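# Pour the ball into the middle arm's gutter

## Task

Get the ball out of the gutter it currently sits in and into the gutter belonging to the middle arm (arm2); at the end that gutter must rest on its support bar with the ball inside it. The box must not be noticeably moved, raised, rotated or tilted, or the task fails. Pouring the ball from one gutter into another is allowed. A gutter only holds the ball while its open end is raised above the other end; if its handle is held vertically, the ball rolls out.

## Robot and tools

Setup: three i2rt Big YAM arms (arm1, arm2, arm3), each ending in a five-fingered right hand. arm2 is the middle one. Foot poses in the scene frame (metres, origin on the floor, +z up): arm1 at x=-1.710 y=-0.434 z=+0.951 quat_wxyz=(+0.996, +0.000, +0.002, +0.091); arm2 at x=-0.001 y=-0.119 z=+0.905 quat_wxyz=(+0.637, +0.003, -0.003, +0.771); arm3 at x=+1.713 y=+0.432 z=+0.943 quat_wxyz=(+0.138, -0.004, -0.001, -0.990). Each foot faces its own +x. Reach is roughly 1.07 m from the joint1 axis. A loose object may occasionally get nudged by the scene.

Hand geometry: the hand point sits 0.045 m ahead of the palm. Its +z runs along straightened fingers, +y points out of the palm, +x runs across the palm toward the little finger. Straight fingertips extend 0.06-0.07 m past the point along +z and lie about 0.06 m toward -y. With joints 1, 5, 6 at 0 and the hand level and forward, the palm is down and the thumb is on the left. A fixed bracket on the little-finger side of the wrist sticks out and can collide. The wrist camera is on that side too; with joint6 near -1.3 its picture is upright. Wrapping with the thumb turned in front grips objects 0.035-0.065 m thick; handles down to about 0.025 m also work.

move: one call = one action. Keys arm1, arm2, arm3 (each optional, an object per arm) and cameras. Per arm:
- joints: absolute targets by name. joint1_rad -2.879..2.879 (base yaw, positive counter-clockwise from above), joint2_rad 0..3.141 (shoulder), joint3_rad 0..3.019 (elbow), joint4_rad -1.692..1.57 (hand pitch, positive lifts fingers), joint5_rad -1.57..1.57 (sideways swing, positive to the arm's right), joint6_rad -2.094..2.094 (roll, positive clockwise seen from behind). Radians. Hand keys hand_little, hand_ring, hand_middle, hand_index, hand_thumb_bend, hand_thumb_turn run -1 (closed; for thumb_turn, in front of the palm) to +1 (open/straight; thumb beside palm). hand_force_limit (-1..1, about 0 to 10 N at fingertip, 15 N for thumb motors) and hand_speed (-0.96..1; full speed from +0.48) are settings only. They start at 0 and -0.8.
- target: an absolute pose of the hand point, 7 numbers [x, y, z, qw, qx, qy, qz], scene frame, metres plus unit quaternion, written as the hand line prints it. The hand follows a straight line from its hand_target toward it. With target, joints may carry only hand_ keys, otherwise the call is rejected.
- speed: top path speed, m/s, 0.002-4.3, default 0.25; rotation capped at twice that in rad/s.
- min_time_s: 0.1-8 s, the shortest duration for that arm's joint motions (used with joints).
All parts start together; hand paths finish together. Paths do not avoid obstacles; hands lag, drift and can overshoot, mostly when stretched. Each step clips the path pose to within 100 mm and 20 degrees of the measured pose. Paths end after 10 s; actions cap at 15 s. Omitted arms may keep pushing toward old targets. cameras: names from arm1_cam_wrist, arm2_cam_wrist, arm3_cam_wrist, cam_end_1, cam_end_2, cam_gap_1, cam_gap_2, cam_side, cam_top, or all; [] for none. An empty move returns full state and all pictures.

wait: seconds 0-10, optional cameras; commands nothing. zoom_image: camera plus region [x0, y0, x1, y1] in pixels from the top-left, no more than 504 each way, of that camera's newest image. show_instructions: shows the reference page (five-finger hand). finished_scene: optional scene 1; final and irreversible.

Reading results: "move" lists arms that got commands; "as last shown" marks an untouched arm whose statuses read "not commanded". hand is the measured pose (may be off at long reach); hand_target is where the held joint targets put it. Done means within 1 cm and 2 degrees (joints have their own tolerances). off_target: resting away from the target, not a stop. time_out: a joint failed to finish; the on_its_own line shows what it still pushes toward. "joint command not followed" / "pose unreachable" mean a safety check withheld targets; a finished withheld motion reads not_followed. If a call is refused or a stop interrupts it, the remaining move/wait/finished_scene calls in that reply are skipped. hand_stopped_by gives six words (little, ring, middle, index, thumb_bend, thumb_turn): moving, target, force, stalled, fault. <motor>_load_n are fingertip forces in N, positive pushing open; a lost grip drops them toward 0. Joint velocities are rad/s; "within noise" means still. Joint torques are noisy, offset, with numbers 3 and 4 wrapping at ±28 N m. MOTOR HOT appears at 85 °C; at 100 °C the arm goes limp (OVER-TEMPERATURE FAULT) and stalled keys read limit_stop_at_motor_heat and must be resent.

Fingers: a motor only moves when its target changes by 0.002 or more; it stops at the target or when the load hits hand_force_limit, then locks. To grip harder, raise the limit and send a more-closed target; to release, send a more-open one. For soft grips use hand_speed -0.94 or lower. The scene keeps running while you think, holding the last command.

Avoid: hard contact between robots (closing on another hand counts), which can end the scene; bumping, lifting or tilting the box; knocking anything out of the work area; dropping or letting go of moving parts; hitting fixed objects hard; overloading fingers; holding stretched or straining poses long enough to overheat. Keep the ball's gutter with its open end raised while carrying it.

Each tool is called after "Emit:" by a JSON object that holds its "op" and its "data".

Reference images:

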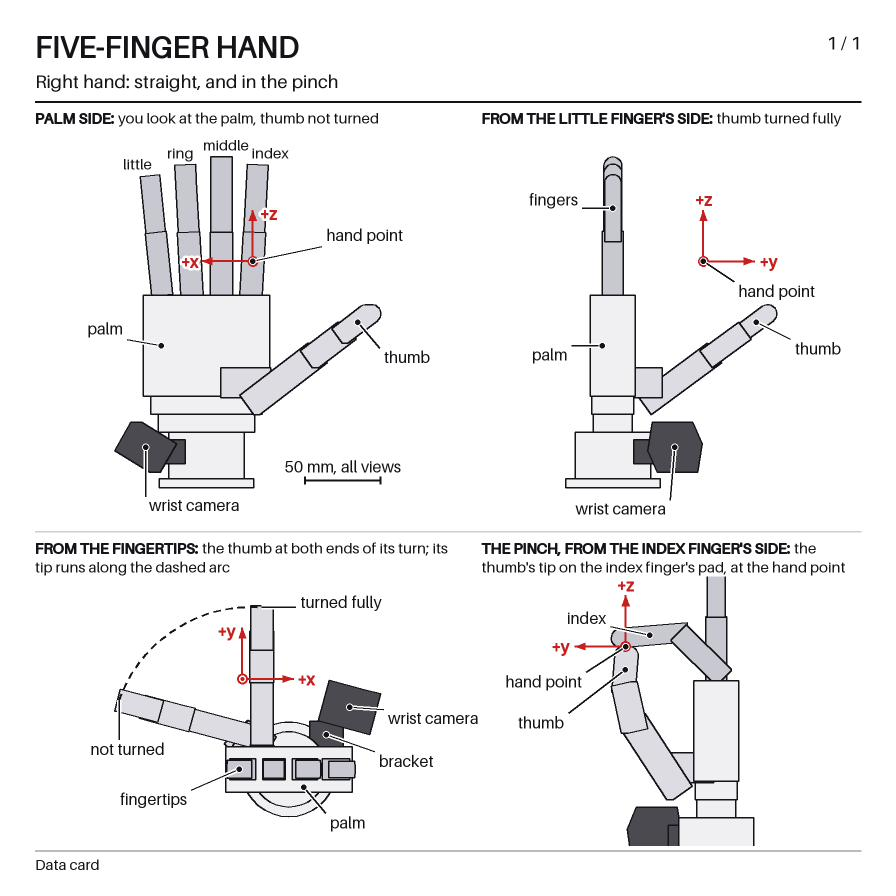

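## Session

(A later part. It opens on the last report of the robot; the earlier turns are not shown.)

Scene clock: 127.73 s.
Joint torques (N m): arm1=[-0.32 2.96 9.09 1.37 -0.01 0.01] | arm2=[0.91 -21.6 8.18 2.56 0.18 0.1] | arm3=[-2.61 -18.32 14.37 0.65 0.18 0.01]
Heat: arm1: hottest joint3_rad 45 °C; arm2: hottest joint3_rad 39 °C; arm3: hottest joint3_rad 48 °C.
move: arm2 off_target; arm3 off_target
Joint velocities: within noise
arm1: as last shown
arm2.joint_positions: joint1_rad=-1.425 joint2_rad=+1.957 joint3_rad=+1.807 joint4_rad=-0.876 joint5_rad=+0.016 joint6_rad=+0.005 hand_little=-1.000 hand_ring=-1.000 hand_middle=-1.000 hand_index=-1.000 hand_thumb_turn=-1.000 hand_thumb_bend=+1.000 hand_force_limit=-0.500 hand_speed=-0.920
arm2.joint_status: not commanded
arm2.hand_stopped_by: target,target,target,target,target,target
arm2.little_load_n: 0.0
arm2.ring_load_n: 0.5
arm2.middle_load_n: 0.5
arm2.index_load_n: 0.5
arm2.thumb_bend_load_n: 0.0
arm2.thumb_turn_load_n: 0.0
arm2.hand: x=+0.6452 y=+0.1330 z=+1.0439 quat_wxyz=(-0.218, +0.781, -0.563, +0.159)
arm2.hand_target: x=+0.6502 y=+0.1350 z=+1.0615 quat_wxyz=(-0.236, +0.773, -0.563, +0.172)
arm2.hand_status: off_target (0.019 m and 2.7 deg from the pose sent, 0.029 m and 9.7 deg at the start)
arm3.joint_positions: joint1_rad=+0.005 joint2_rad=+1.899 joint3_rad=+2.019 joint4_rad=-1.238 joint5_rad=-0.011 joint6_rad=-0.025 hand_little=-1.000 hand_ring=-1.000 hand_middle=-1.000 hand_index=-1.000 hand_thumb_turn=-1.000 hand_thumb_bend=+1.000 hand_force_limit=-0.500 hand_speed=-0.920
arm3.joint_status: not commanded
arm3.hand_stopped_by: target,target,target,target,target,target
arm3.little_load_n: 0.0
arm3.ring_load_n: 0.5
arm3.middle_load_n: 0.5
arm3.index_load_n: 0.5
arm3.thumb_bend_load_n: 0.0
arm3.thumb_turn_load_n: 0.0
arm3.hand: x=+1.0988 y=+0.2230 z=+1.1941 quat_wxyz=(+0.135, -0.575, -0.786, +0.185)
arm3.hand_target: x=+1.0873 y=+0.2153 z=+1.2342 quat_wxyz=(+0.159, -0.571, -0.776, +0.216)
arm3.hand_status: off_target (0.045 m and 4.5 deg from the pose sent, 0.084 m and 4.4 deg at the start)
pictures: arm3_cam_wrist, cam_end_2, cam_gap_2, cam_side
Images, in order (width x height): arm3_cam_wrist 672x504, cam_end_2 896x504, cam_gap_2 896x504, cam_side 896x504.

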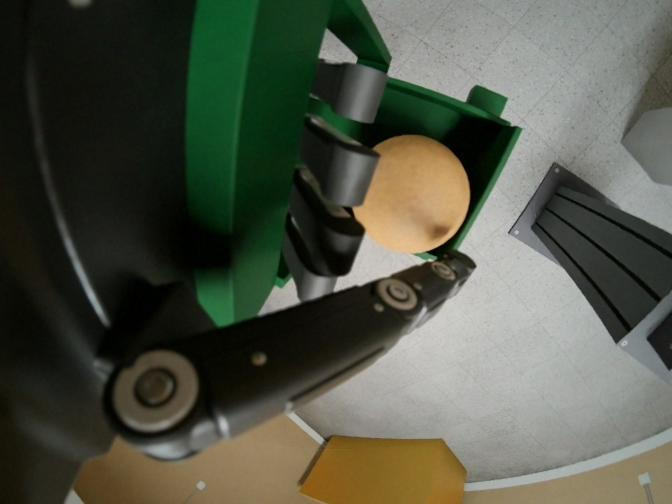

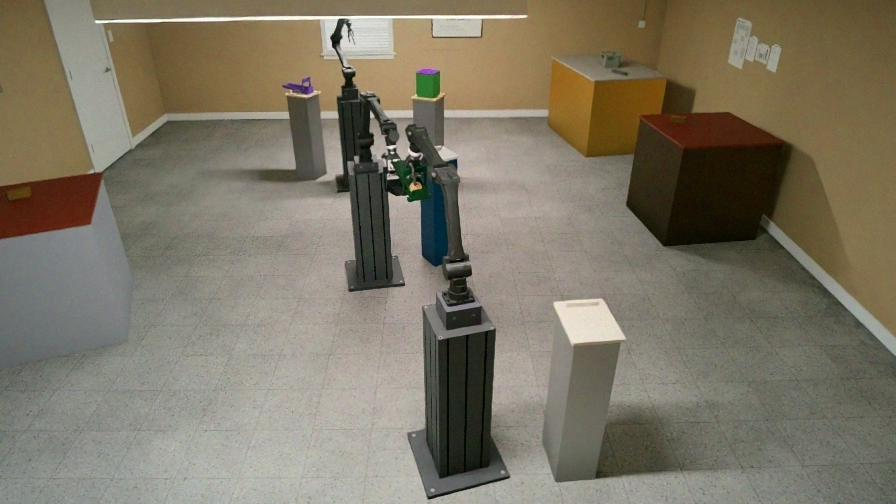

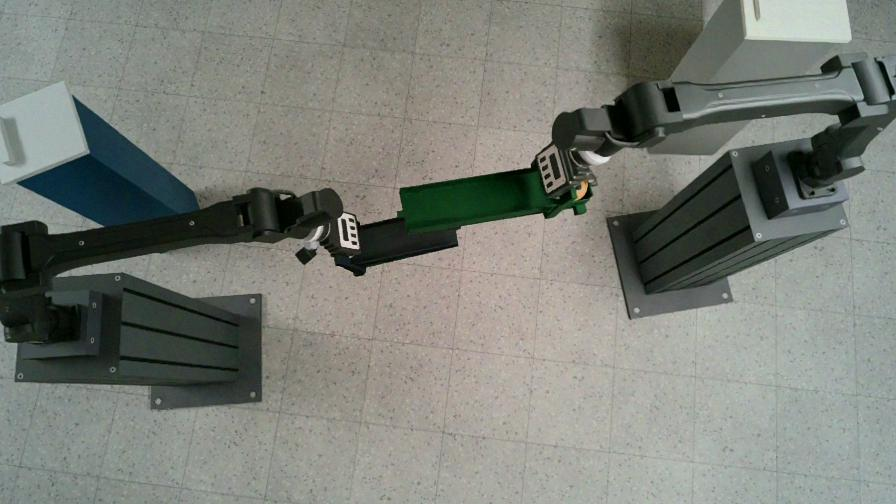

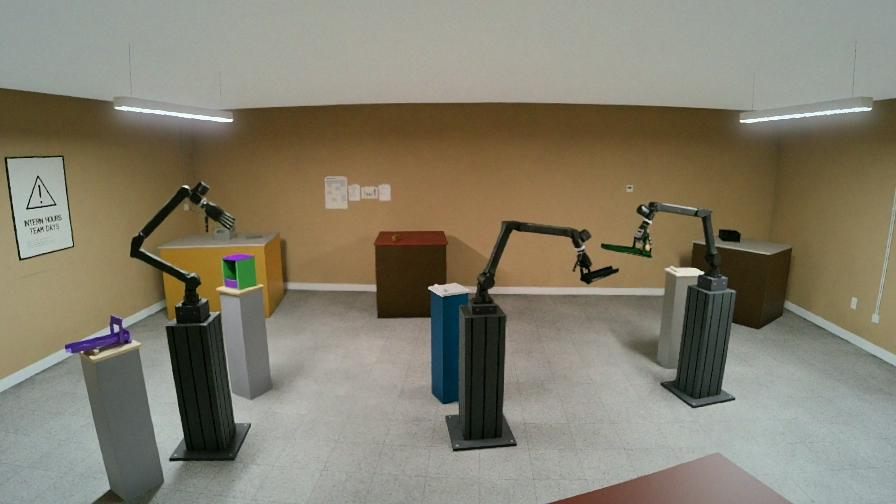

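Emit:
{"op": "move", "data": {"arm3": {"target": [1.100, 0.208, 1.183, -0.1225, 0.5763, 0.7904, -0.168], "speed": 0.08}, "cameras": ["arm3_cam_wrist", "cam_gap_2", "cam_side", "cam_end_2"]}}

Emit:
{"op": "zoom_image", "data": {"camera": "cam_side", "region": [560, 190, 700, 290]}}

Emit:
{"op": "zoom_image", "data": {"camera": "cam_gap_2", "region": [320, 140, 620, 300]}}

Emit:
{"op": "zoom_image", "data": {"camera": "cam_end_2", "region": [350, 110, 490, 220]}}

Scene clock: 129.43 s.
Joint torques (N m): arm1=[-0.32 2.9 9.06 1.4 -0.01 0.02] | arm2=[0.85 -21.66 8.18 2.56 0.18 0.1] | arm3=[-2.55 -19.25 11.51 0.4 0.18 0.02]
Heat: arm1: hottest joint3_rad 45 °C; arm2: hottest joint3_rad 39 °C; arm3: hottest joint3_rad 48 °C.
move: arm3 off_target
Joint velocities: within noise
arm1, arm2: as last shown
arm2.index_load_n: 1.0
arm3.joint_positions: joint1_rad=+0.023 joint2_rad=+1.953 joint3_rad=+2.019 joint4_rad=-1.272 joint5_rad=-0.006 joint6_rad=-0.019 hand_little=-1.000 hand_ring=-1.000 hand_middle=-1.000 hand_index=-1.000 hand_thumb_turn=-1.000 hand_thumb_bend=+1.000 hand_force_limit=-0.500 hand_speed=-0.920
arm3.joint_status: not commanded
arm3.hand_stopped_by: target,target,target,target,target,target
arm3.little_load_n: 0.0
arm3.ring_load_n: 0.5
arm3.middle_load_n: 0.5
arm3.index_load_n: 0.5
arm3.thumb_bend_load_n: 0.0
arm3.thumb_turn_load_n: 0.0
arm3.hand: x=+1.1059 y=+0.2132 z=+1.1586 quat_wxyz=(+0.109, -0.576, -0.796, +0.151)
arm3.hand_target: x=+1.1011 y=+0.2074 z=+1.1829 quat_wxyz=(+0.122, -0.576, -0.791, +0.168)
arm3.hand_status: off_target (0.026 m and 2.6 deg from the pose sent, 0.019 m and 2.5 deg at the start)
pictures: arm3_cam_wrist, cam_end_2, cam_gap_2, cam_side
Images, in order (width x height): arm3_cam_wrist 672x504, cam_end_2 896x504, cam_gap_2 896x504, cam_side 896x504.

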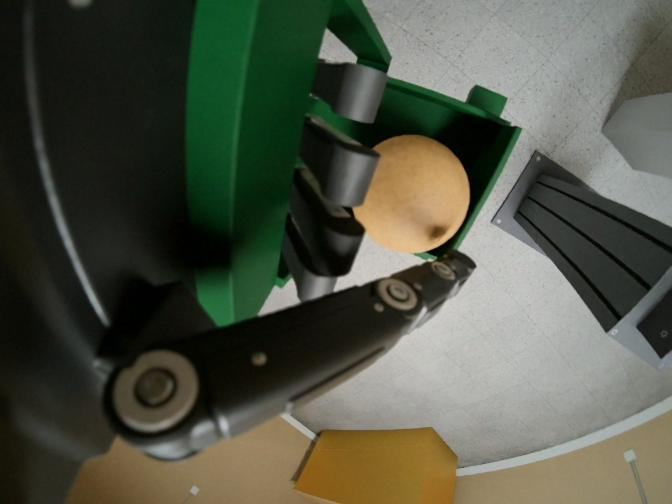

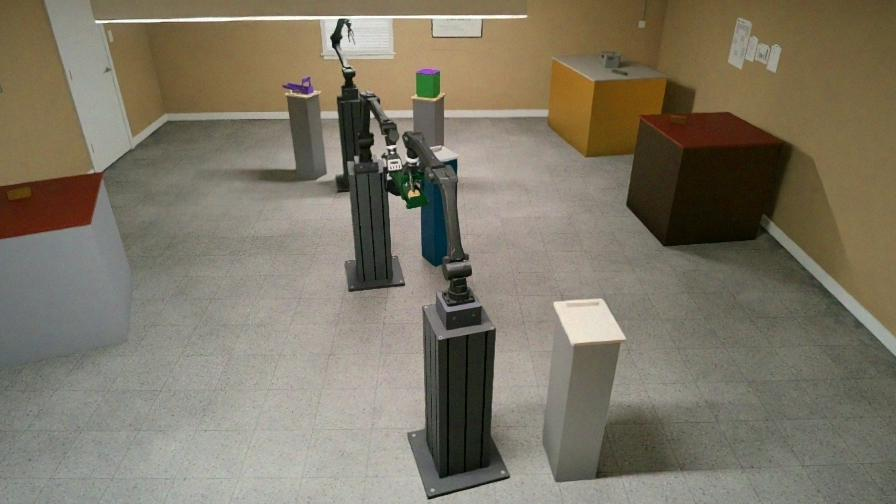

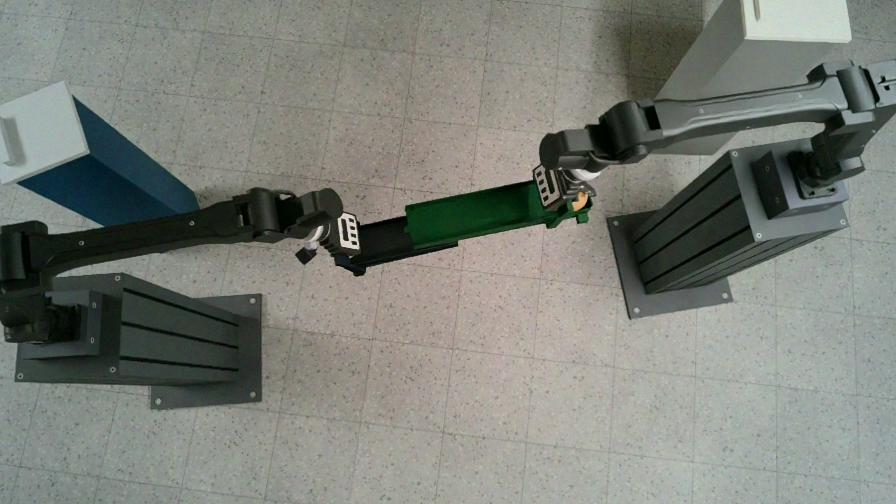

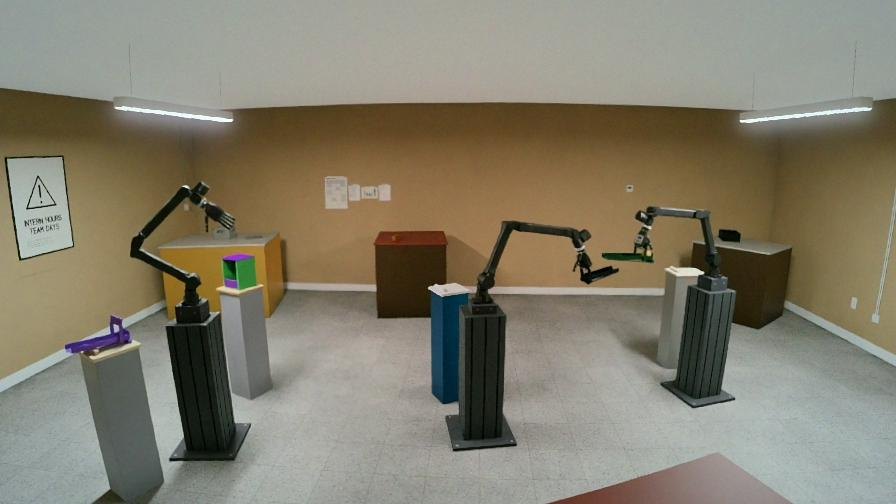

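Scaled by 3.600 from the camera's image (finer frame: 1280x720).

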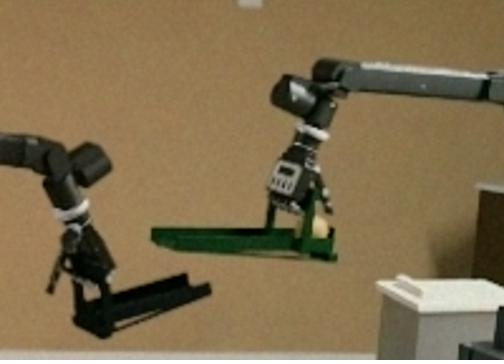

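Scaled by 1.680 from the camera's image (finer frame: 1280x720).

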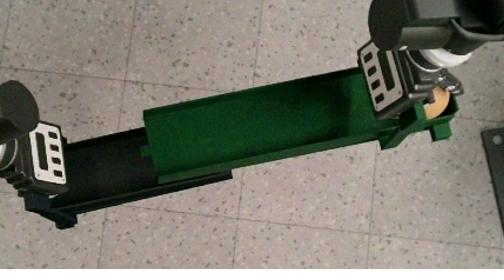

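Scaled by 3.600 from the camera's image (finer frame: 1280x720).

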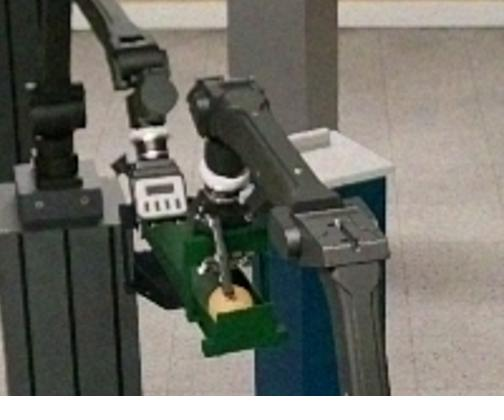

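Emit:
{"op": "move", "data": {"arm3": {"target": [1.139, 0.2196, 1.183, -0.1225, 0.5763, 0.7904, -0.168], "speed": 0.08}, "cameras": ["arm3_cam_wrist", "cam_gap_2", "cam_side"]}}

Emit:
{"op": "zoom_image", "data": {"camera": "cam_side", "region": [560, 190, 700, 290]}}

Emit:
{"op": "zoom_image", "data": {"camera": "cam_gap_2", "region": [320, 140, 620, 300]}}

Scene clock: 131.93 s.
Joint torques (N m): arm1=[-0.38 2.96 9.05 1.36 -0.01 0.01] | arm2=[0.85 -21.71 8.18 2.55 0.19 0.1] | arm3=[-2.2 -19.84 9.2 1.95 0.16 0.02]
Heat: arm1: hottest joint3_rad 45 °C; arm2: hottest joint3_rad 39 °C; arm3: hottest joint3_rad 49 °C.
move: arm3 off_target
Joint velocities: within noise
arm1, arm2: as last shown
arm1.middle_load_n: -0.5
arm2.index_load_n: 0.5
arm3.joint_positions: joint1_rad=+0.023 joint2_rad=+1.849 joint3_rad=+1.869 joint4_rad=-1.247 joint5_rad=-0.006 joint6_rad=-0.018 hand_little=-1.000 hand_ring=-1.000 hand_middle=-1.000 hand_index=-1.000 hand_thumb_turn=-1.000 hand_thumb_bend=+1.000 hand_force_limit=-0.500 hand_speed=-0.920
arm3.joint_status: not commanded
arm3.hand_stopped_by: target,target,target,target,target,target
arm3.little_load_n: 0.0
arm3.ring_load_n: 0.5
arm3.middle_load_n: 0.5
arm3.index_load_n: 0.5
arm3.thumb_bend_load_n: 0.0
arm3.thumb_turn_load_n: 0.0
arm3.hand: x=+1.1444 y=+0.2250 z=+1.1594 quat_wxyz=(+0.102, -0.577, -0.798, +0.142)
arm3.hand_target: x=+1.1397 y=+0.2197 z=+1.1830 quat_wxyz=(+0.122, -0.576, -0.791, +0.168)
arm3.hand_status: off_target (0.025 m and 3.8 deg from the pose sent, 0.042 m and 2.6 deg at the start)
Images, in order (width x height): arm3_cam_wrist 672x504, cam_gap_2 896x504, cam_side 896x504.

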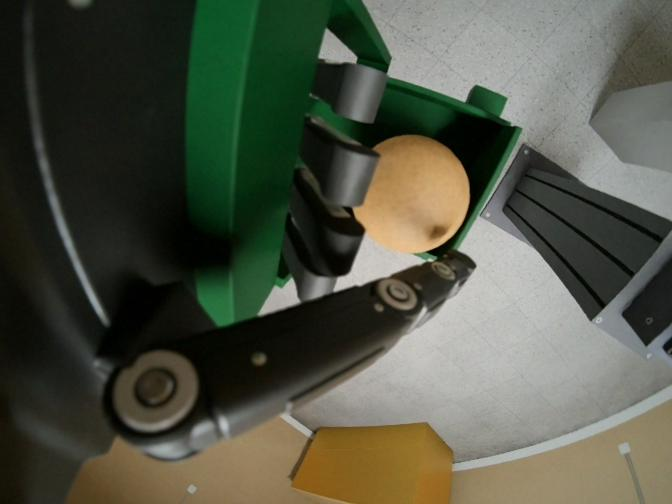

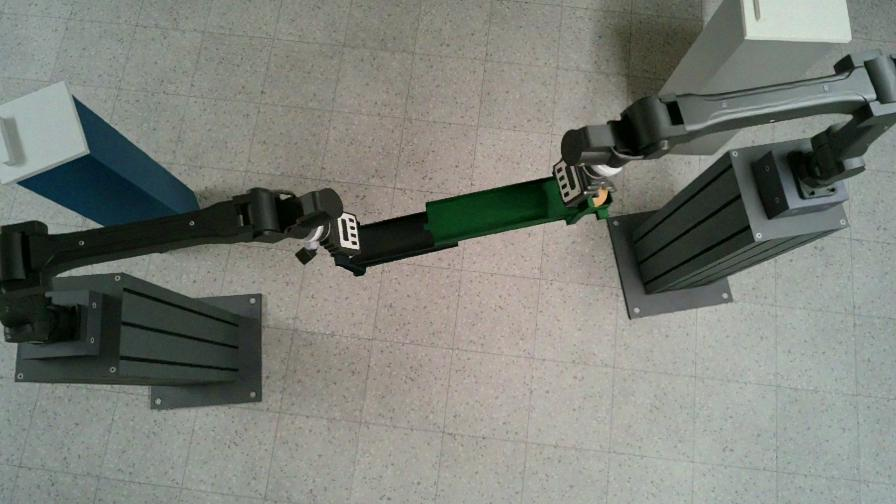

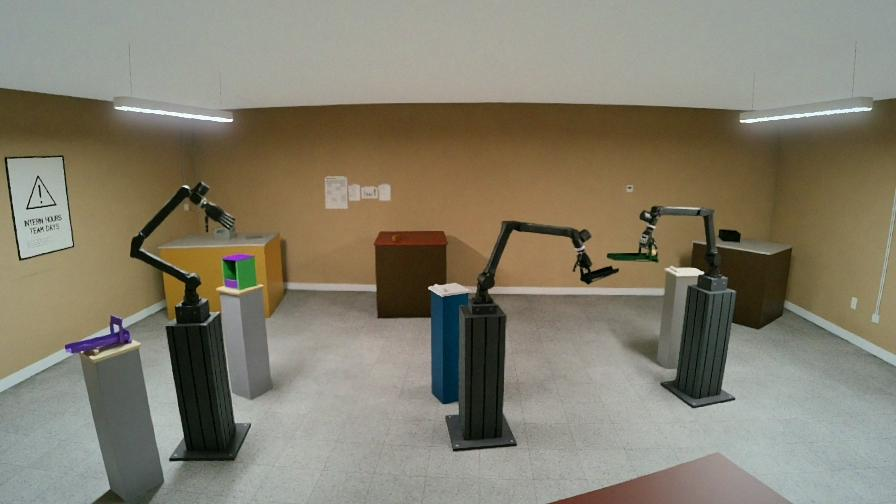

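Scaled by 3.600 from the camera's image (finer frame: 1280x720).

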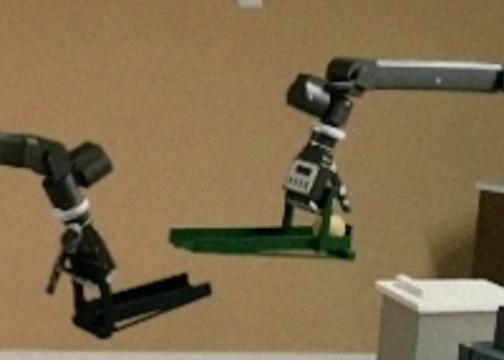

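Scaled by 1.680 from the camera's image (finer frame: 1280x720).

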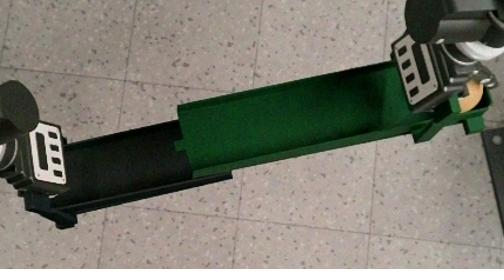

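Emit:
{"op": "move", "data": {"arm3": {"target": [1.139, 0.2196, 1.181, -0.0871, 0.5827, 0.7991, -0.1194], "speed": 0.05}, "cameras": ["arm3_cam_wrist", "cam_gap_2", "cam_side", "arm2_cam_wrist"]}}

Emit:
{"op": "zoom_image", "data": {"camera": "cam_side", "region": [560, 190, 700, 290]}}

Emit:
{"op": "zoom_image", "data": {"camera": "cam_gap_2", "region": [320, 140, 620, 300]}}

Scene clock: 133.90 s.
Joint torques (N m): arm1=[-0.26 3.08 9.02 1.4 0 0.02] | arm2=[0.79 -21.6 8.2 2.56 0.19 0.1] | arm3=[-2.61 -17.96 13.76 0.16 0.19 0]
Heat: arm1: hottest joint3_rad 45 °C; arm2: hottest joint3_rad 39 °C; arm3: hottest joint3_rad 49 °C.
move: arm3 off_target
Joint velocities: within noise
arm1, arm2: as last shown
arm1.middle_load_n: 0.0
arm3.joint_positions: joint1_rad=+0.023 joint2_rad=+1.919 joint3_rad=+1.952 joint4_rad=-1.384 joint5_rad=-0.006 joint6_rad=-0.018 hand_little=-1.000 hand_ring=-1.000 hand_middle=-1.000 hand_index=-1.000 hand_thumb_turn=-1.000 hand_thumb_bend=+1.000 hand_force_limit=-0.500 hand_speed=-0.920
arm3.joint_status: not commanded
arm3.hand_stopped_by: target,target,target,target,target,target
arm3.little_load_n: 0.5
arm3.ring_load_n: 0.5
arm3.middle_load_n: 0.5
arm3.index_load_n: 0.5
arm3.thumb_bend_load_n: 0.0
arm3.thumb_turn_load_n: 0.0
arm3.hand: x=+1.1541 y=+0.2281 z=+1.1493 quat_wxyz=(+0.066, -0.583, -0.805, +0.093)
arm3.hand_target: x=+1.1406 y=+0.2201 z=+1.1819 quat_wxyz=(+0.088, -0.583, -0.799, +0.121)
arm3.hand_status: off_target (0.036 m and 4.0 deg from the pose sent, 0.023 m and 3.2 deg at the start)
pictures: arm2_cam_wrist, arm3_cam_wrist, cam_gap_2, cam_side
Images, in order (width x height): arm2_cam_wrist 672x504, arm3_cam_wrist 672x504, cam_gap_2 896x504, cam_side 896x504.

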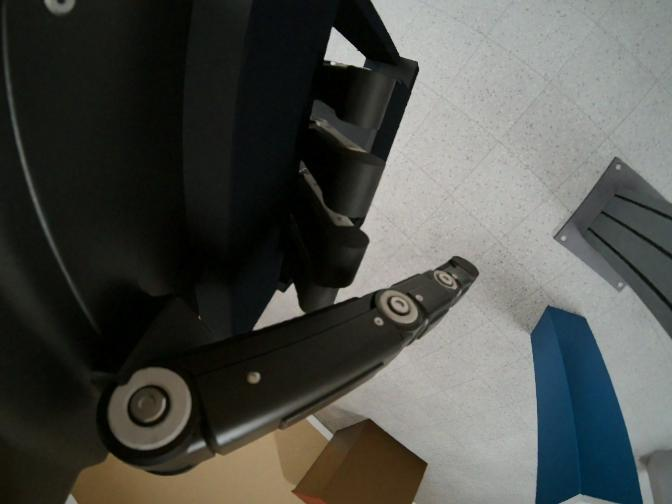

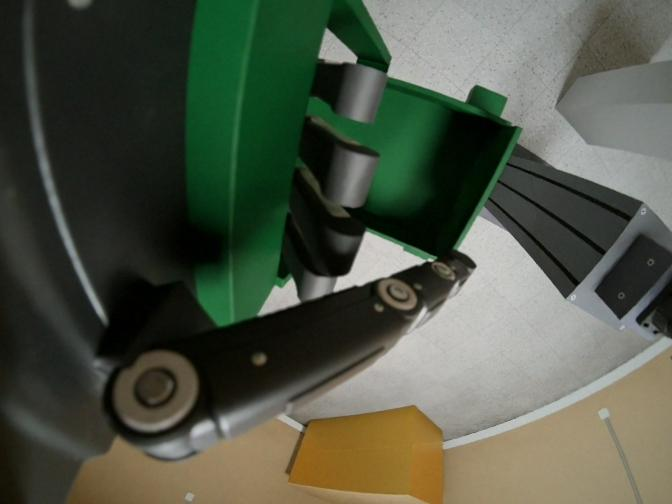

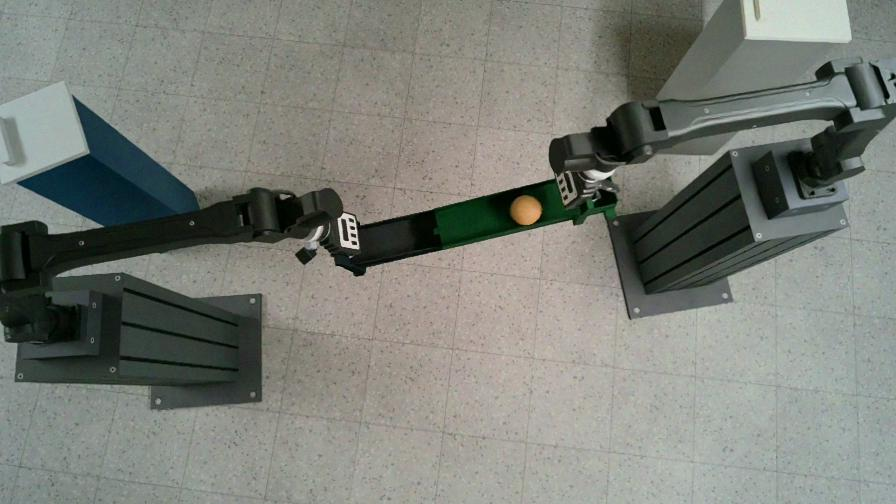

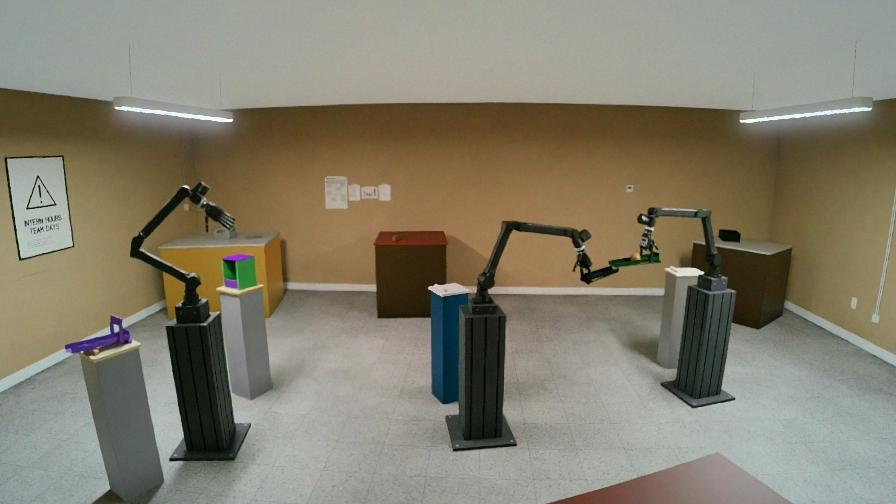

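Scaled by 3.600 from the camera's image (finer frame: 1280x720).

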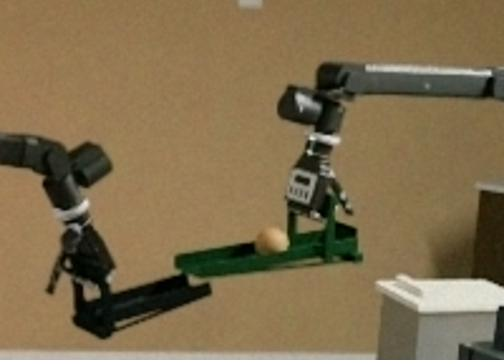

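Scaled by 1.680 from the camera's image (finer frame: 1280x720).

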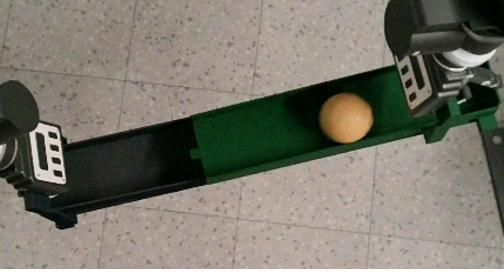

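Emit:
{"op": "wait", "data": {"seconds": 0.5, "cameras": ["cam_gap_2", "cam_side", "arm2_cam_wrist"]}}

Emit:
{"op": "zoom_image", "data": {"camera": "cam_side", "region": [560, 190, 700, 290]}}

Emit:
{"op": "zoom_image", "data": {"camera": "cam_gap_2", "region": [320, 140, 620, 300]}}

Scene clock: 134.50 s.
Joint torques (N m): arm1=[-0.15 2.84 9.11 1.42 -0.01 0.01] | arm2=[0.85 -21.77 8.35 2.51 0.14 0.1] | arm3=[-2.32 -18.08 13.78 0.08 0.2 0.02]
Heat: arm1: hottest joint3_rad 45 °C; arm2: hottest joint3_rad 39 °C; arm3: hottest joint3_rad 49 °C.
Joint velocities: within noise
arm1.joint_positions: joint1_rad=+0.306 joint2_rad=+0.595 joint3_rad=+1.346 joint4_rad=-1.450 joint5_rad=+0.097 joint6_rad=-1.188 hand_little=+1.000 hand_ring=+1.000 hand_middle=+1.000 hand_index=+1.000 hand_thumb_turn=+1.000 hand_thumb_bend=+1.000 hand_force_limit=+0.000 hand_speed=-0.800
arm1.joint_status: not commanded
arm1.hand_stopped_by: target,target,target,target,target,target
arm1.little_load_n: 0.0
arm1.ring_load_n: 0.0
arm1.middle_load_n: 0.0
arm1.index_load_n: 0.0
arm1.thumb_bend_load_n: 0.0
arm1.thumb_turn_load_n: 0.0
arm1.hand: x=-1.5074 y=-0.3989 z=+1.4019 quat_wxyz=(-0.138, +0.906, +0.027, +0.399)
arm1.hand_target: x=-1.5070 y=-0.3988 z=+1.4132 quat_wxyz=(-0.144, +0.900, +0.026, +0.411)
arm1.hand_status: not commanded
arm2.joint_positions: joint1_rad=-1.425 joint2_rad=+1.957 joint3_rad=+1.803 joint4_rad=-0.874 joint5_rad=+0.017 joint6_rad=+0.006 hand_little=-1.000 hand_ring=-1.000 hand_middle=-1.000 hand_index=-1.000 hand_thumb_turn=-1.000 hand_thumb_bend=+1.000 hand_force_limit=-0.500 hand_speed=-0.920
arm2.joint_status: not commanded
arm2.hand_stopped_by: target,target,target,target,target,target
arm2.little_load_n: 0.0
arm2.ring_load_n: 0.5
arm2.middle_load_n: 0.5
arm2.index_load_n: 0.5
arm2.thumb_bend_load_n: 0.0
arm2.thumb_turn_load_n: 0.0
arm2.hand: x=+0.6446 y=+0.1326 z=+1.0425 quat_wxyz=(-0.217, +0.781, -0.563, +0.159)
arm2.hand_target: x=+0.6500 y=+0.1349 z=+1.0611 quat_wxyz=(-0.236, +0.773, -0.564, +0.172)
arm2.hand_status: not commanded
arm3.joint_positions: joint1_rad=+0.023 joint2_rad=+1.919 joint3_rad=+1.952 joint4_rad=-1.385 joint5_rad=-0.006 joint6_rad=-0.018 hand_little=-1.000 hand_ring=-1.000 hand_middle=-1.000 hand_index=-1.000 hand_thumb_turn=-1.000 hand_thumb_bend=+1.000 hand_force_limit=-0.500 hand_speed=-0.920
arm3.joint_status: not commanded
arm3.hand_stopped_by: target,target,target,target,target,target
arm3.little_load_n: 0.0
arm3.ring_load_n: 0.5
arm3.middle_load_n: 0.5
arm3.index_load_n: 0.5
arm3.thumb_bend_load_n: 0.0
arm3.thumb_turn_load_n: 0.0
arm3.hand: x=+1.1543 y=+0.2282 z=+1.1492 quat_wxyz=(+0.066, -0.583, -0.805, +0.093)
arm3.hand_target: x=+1.1405 y=+0.2201 z=+1.1819 quat_wxyz=(+0.088, -0.583, -0.799, +0.121)
arm3.hand_status: off_target (0.036 m and 4.0 deg from the pose sent, 0.023 m and 3.2 deg at the start)
wait: 0.50 s; at rest by 0.17 s
pictures: arm2_cam_wrist, cam_gap_2, cam_side
Images, in order (width x height): arm2_cam_wrist 672x504, cam_gap_2 896x504, cam_side 896x504.

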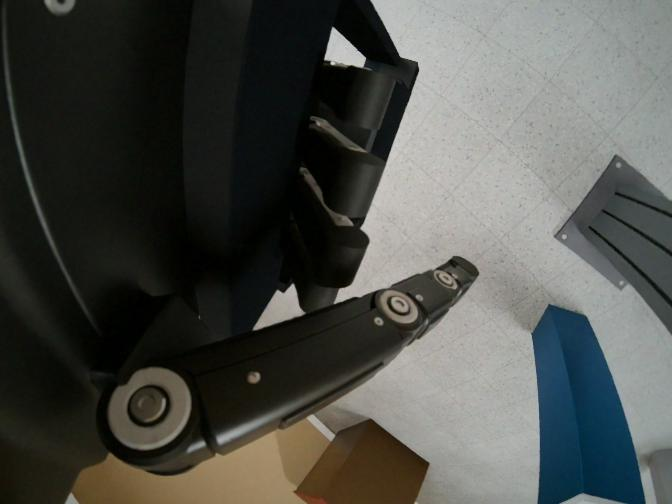

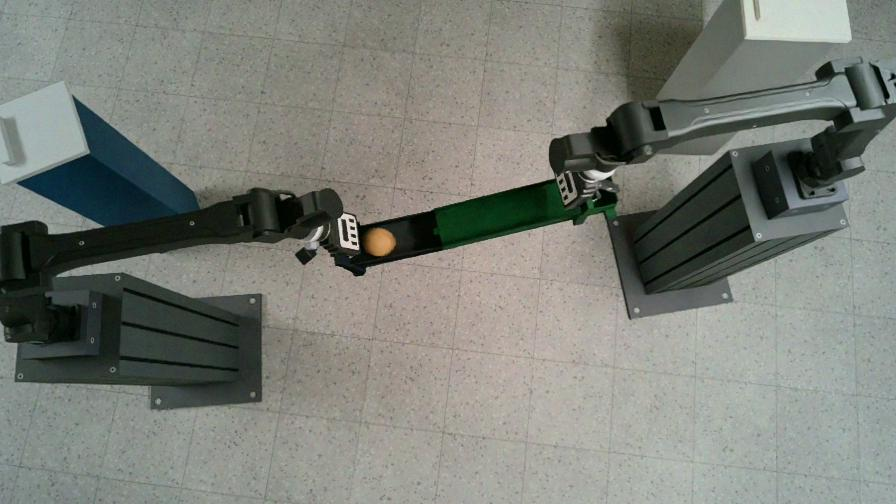

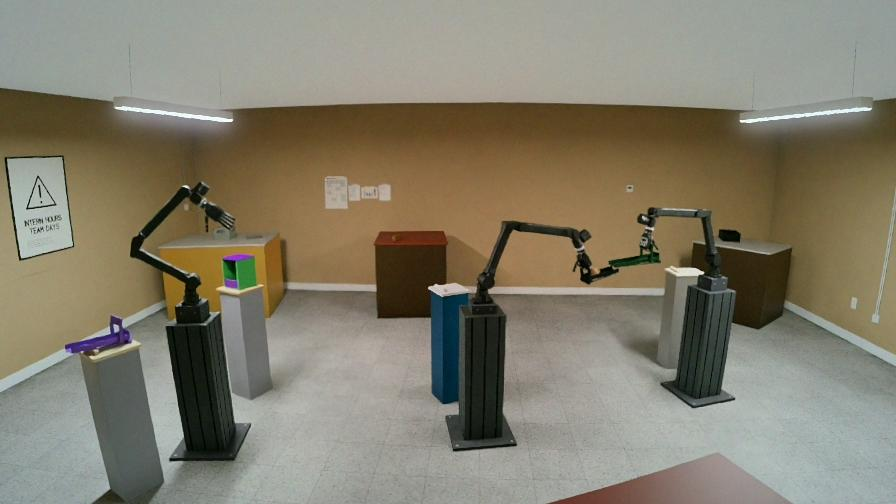

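Scaled by 3.600 from the camera's image (finer frame: 1280x720).

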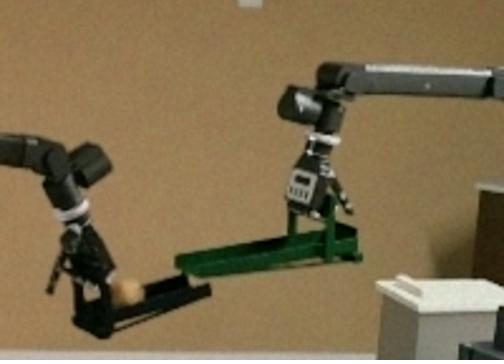

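Scaled by 1.680 from the camera's image (finer frame: 1280x720).

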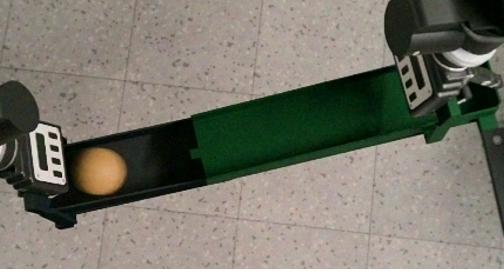

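Emit:
{"op": "move", "data": {"arm3": {"target": [1.157, 0.226, 1.25, -0.1225, 0.5763, 0.7904, -0.168], "speed": 0.12}, "cameras": ["cam_gap_2", "cam_side", "arm2_cam_wrist", "cam_end_2"]}}

Emit:
{"op": "zoom_image", "data": {"camera": "cam_side", "region": [560, 190, 700, 290]}}

Emit:
{"op": "zoom_image", "data": {"camera": "cam_gap_2", "region": [320, 140, 620, 300]}}

Emit:
{"op": "zoom_image", "data": {"camera": "arm2_cam_wrist", "region": [220, 40, 480, 300]}}

Scene clock: 135.77 s.
Joint torques (N m): arm1=[-0.21 2.84 9.11 1.39 -0.01 0.03] | arm2=[0.85 -21.66 8.44 2.5 0.14 0.09] | arm3=[-3.08 -16.73 12.98 0.55 0.12 0]
Heat: arm1: hottest joint3_rad 45 °C; arm2: hottest joint3_rad 39 °C; arm3: hottest joint3_rad 50 °C.
move: arm3 off_target
Joint velocities: within noise
arm1, arm2: as last shown
arm2.joint_positions: joint1_rad=-1.425 joint2_rad=+1.957 joint3_rad=+1.802 joint4_rad=-0.874 joint5_rad=+0.017 joint6_rad=+0.006 hand_little=-1.000 hand_ring=-1.000 hand_middle=-1.000 hand_index=-1.000 hand_thumb_turn=-1.000 hand_thumb_bend=+1.000 hand_force_limit=-0.500 hand_speed=-0.920
arm2.little_load_n: 0.5
arm2.middle_load_n: 1.0
arm2.hand: x=+0.6442 y=+0.1325 z=+1.0418 quat_wxyz=(-0.217, +0.781, -0.563, +0.158)
arm2.hand_target: x=+0.6499 y=+0.1349 z=+1.0610 quat_wxyz=(-0.236, +0.773, -0.564, +0.172)
arm3.joint_positions: joint1_rad=+0.023 joint2_rad=+1.800 joint3_rad=+1.952 joint4_rad=-1.385 joint5_rad=-0.006 joint6_rad=-0.018 hand_little=-1.000 hand_ring=-1.000 hand_middle=-1.000 hand_index=-1.000 hand_thumb_turn=-1.000 hand_thumb_bend=+1.000 hand_force_limit=-0.500 hand_speed=-0.920
arm3.joint_status: not commanded
arm3.hand_stopped_by: target,target,target,target,target,target
arm3.little_load_n: 0.5
arm3.ring_load_n: 0.5
arm3.middle_load_n: 0.5
arm3.index_load_n: 0.5
arm3.thumb_bend_load_n: 0.0
arm3.thumb_turn_load_n: 0.0
arm3.hand: x=+1.1667 y=+0.2321 z=+1.2171 quat_wxyz=(+0.101, -0.578, -0.798, +0.140)
arm3.hand_target: x=+1.1579 y=+0.2263 z=+1.2502 quat_wxyz=(+0.123, -0.576, -0.790, +0.169)
arm3.hand_status: off_target (0.035 m and 4.1 deg from the pose sent, 0.101 m and 11.0 deg at the start)
pictures: arm2_cam_wrist, cam_end_2, cam_gap_2, cam_side
Images, in order (width x height): arm2_cam_wrist 672x504, cam_end_2 896x504, cam_gap_2 896x504, cam_side 896x504.

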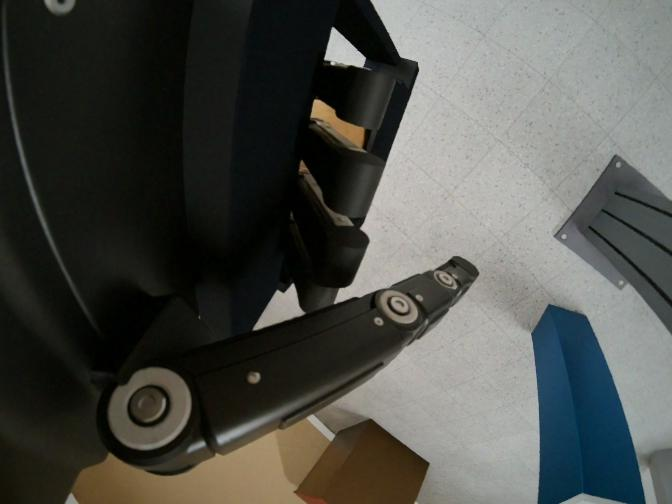

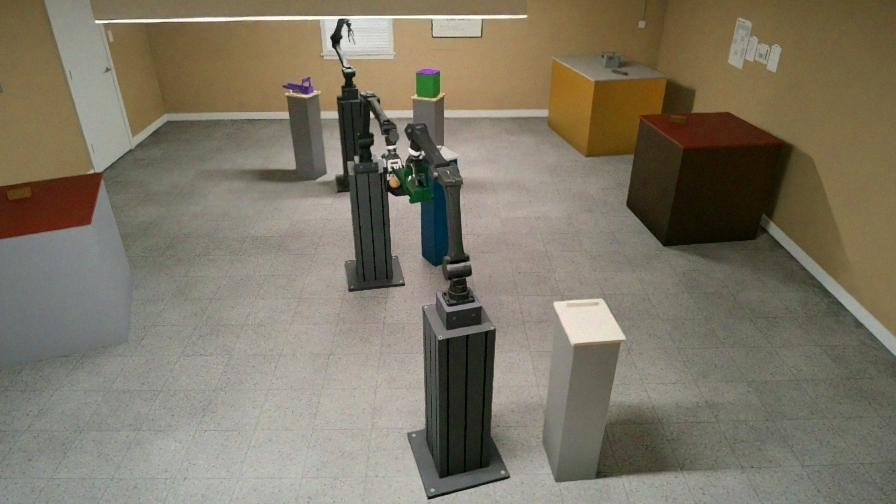

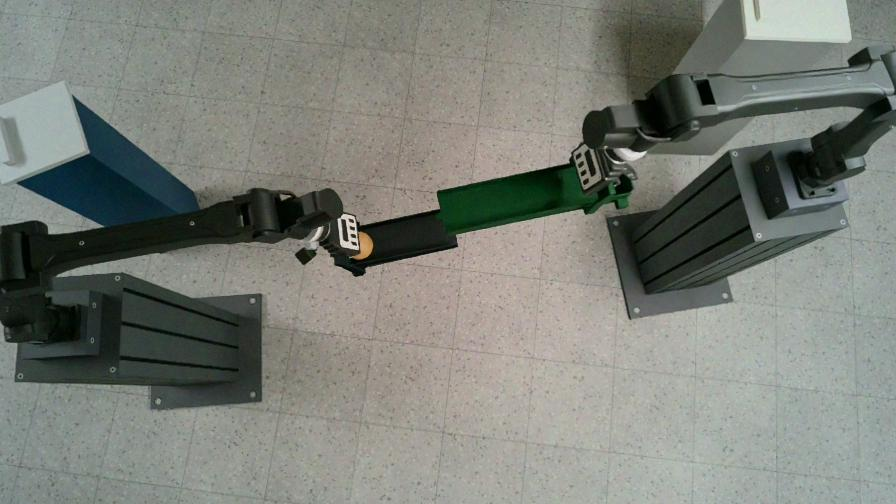

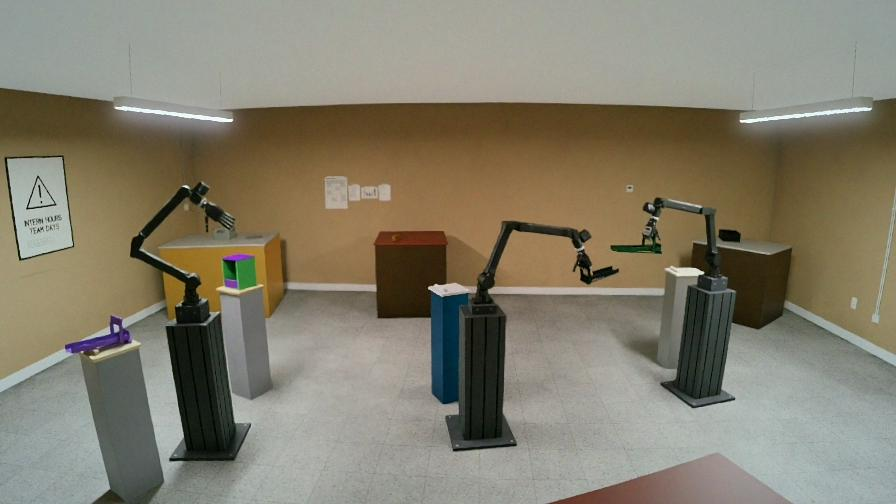

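Scaled by 3.600 from the camera's image (finer frame: 1280x720).

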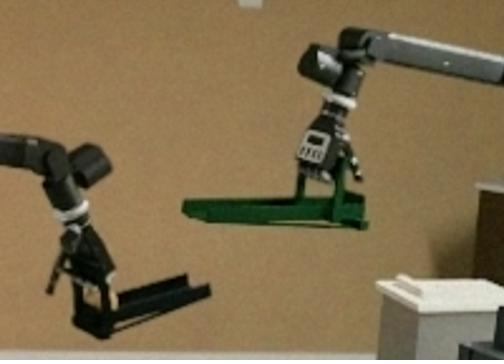

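Scaled by 1.680 from the camera's image (finer frame: 1280x720).

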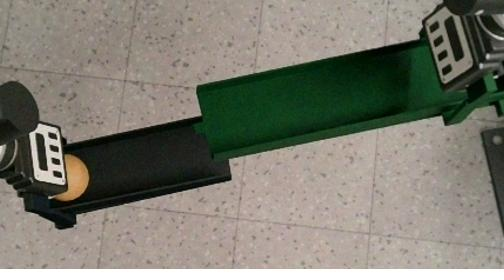

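Scaled by 1.938 from the camera's image (finer frame: 960x720).

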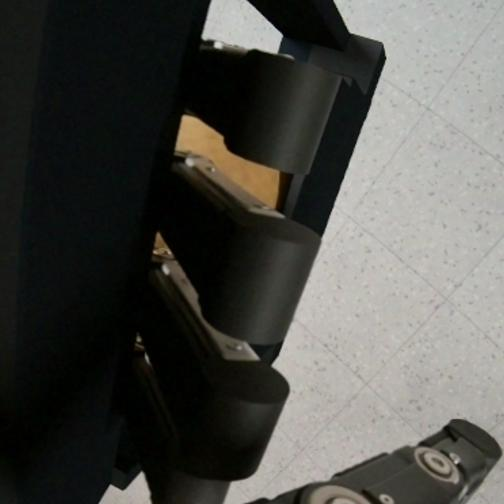

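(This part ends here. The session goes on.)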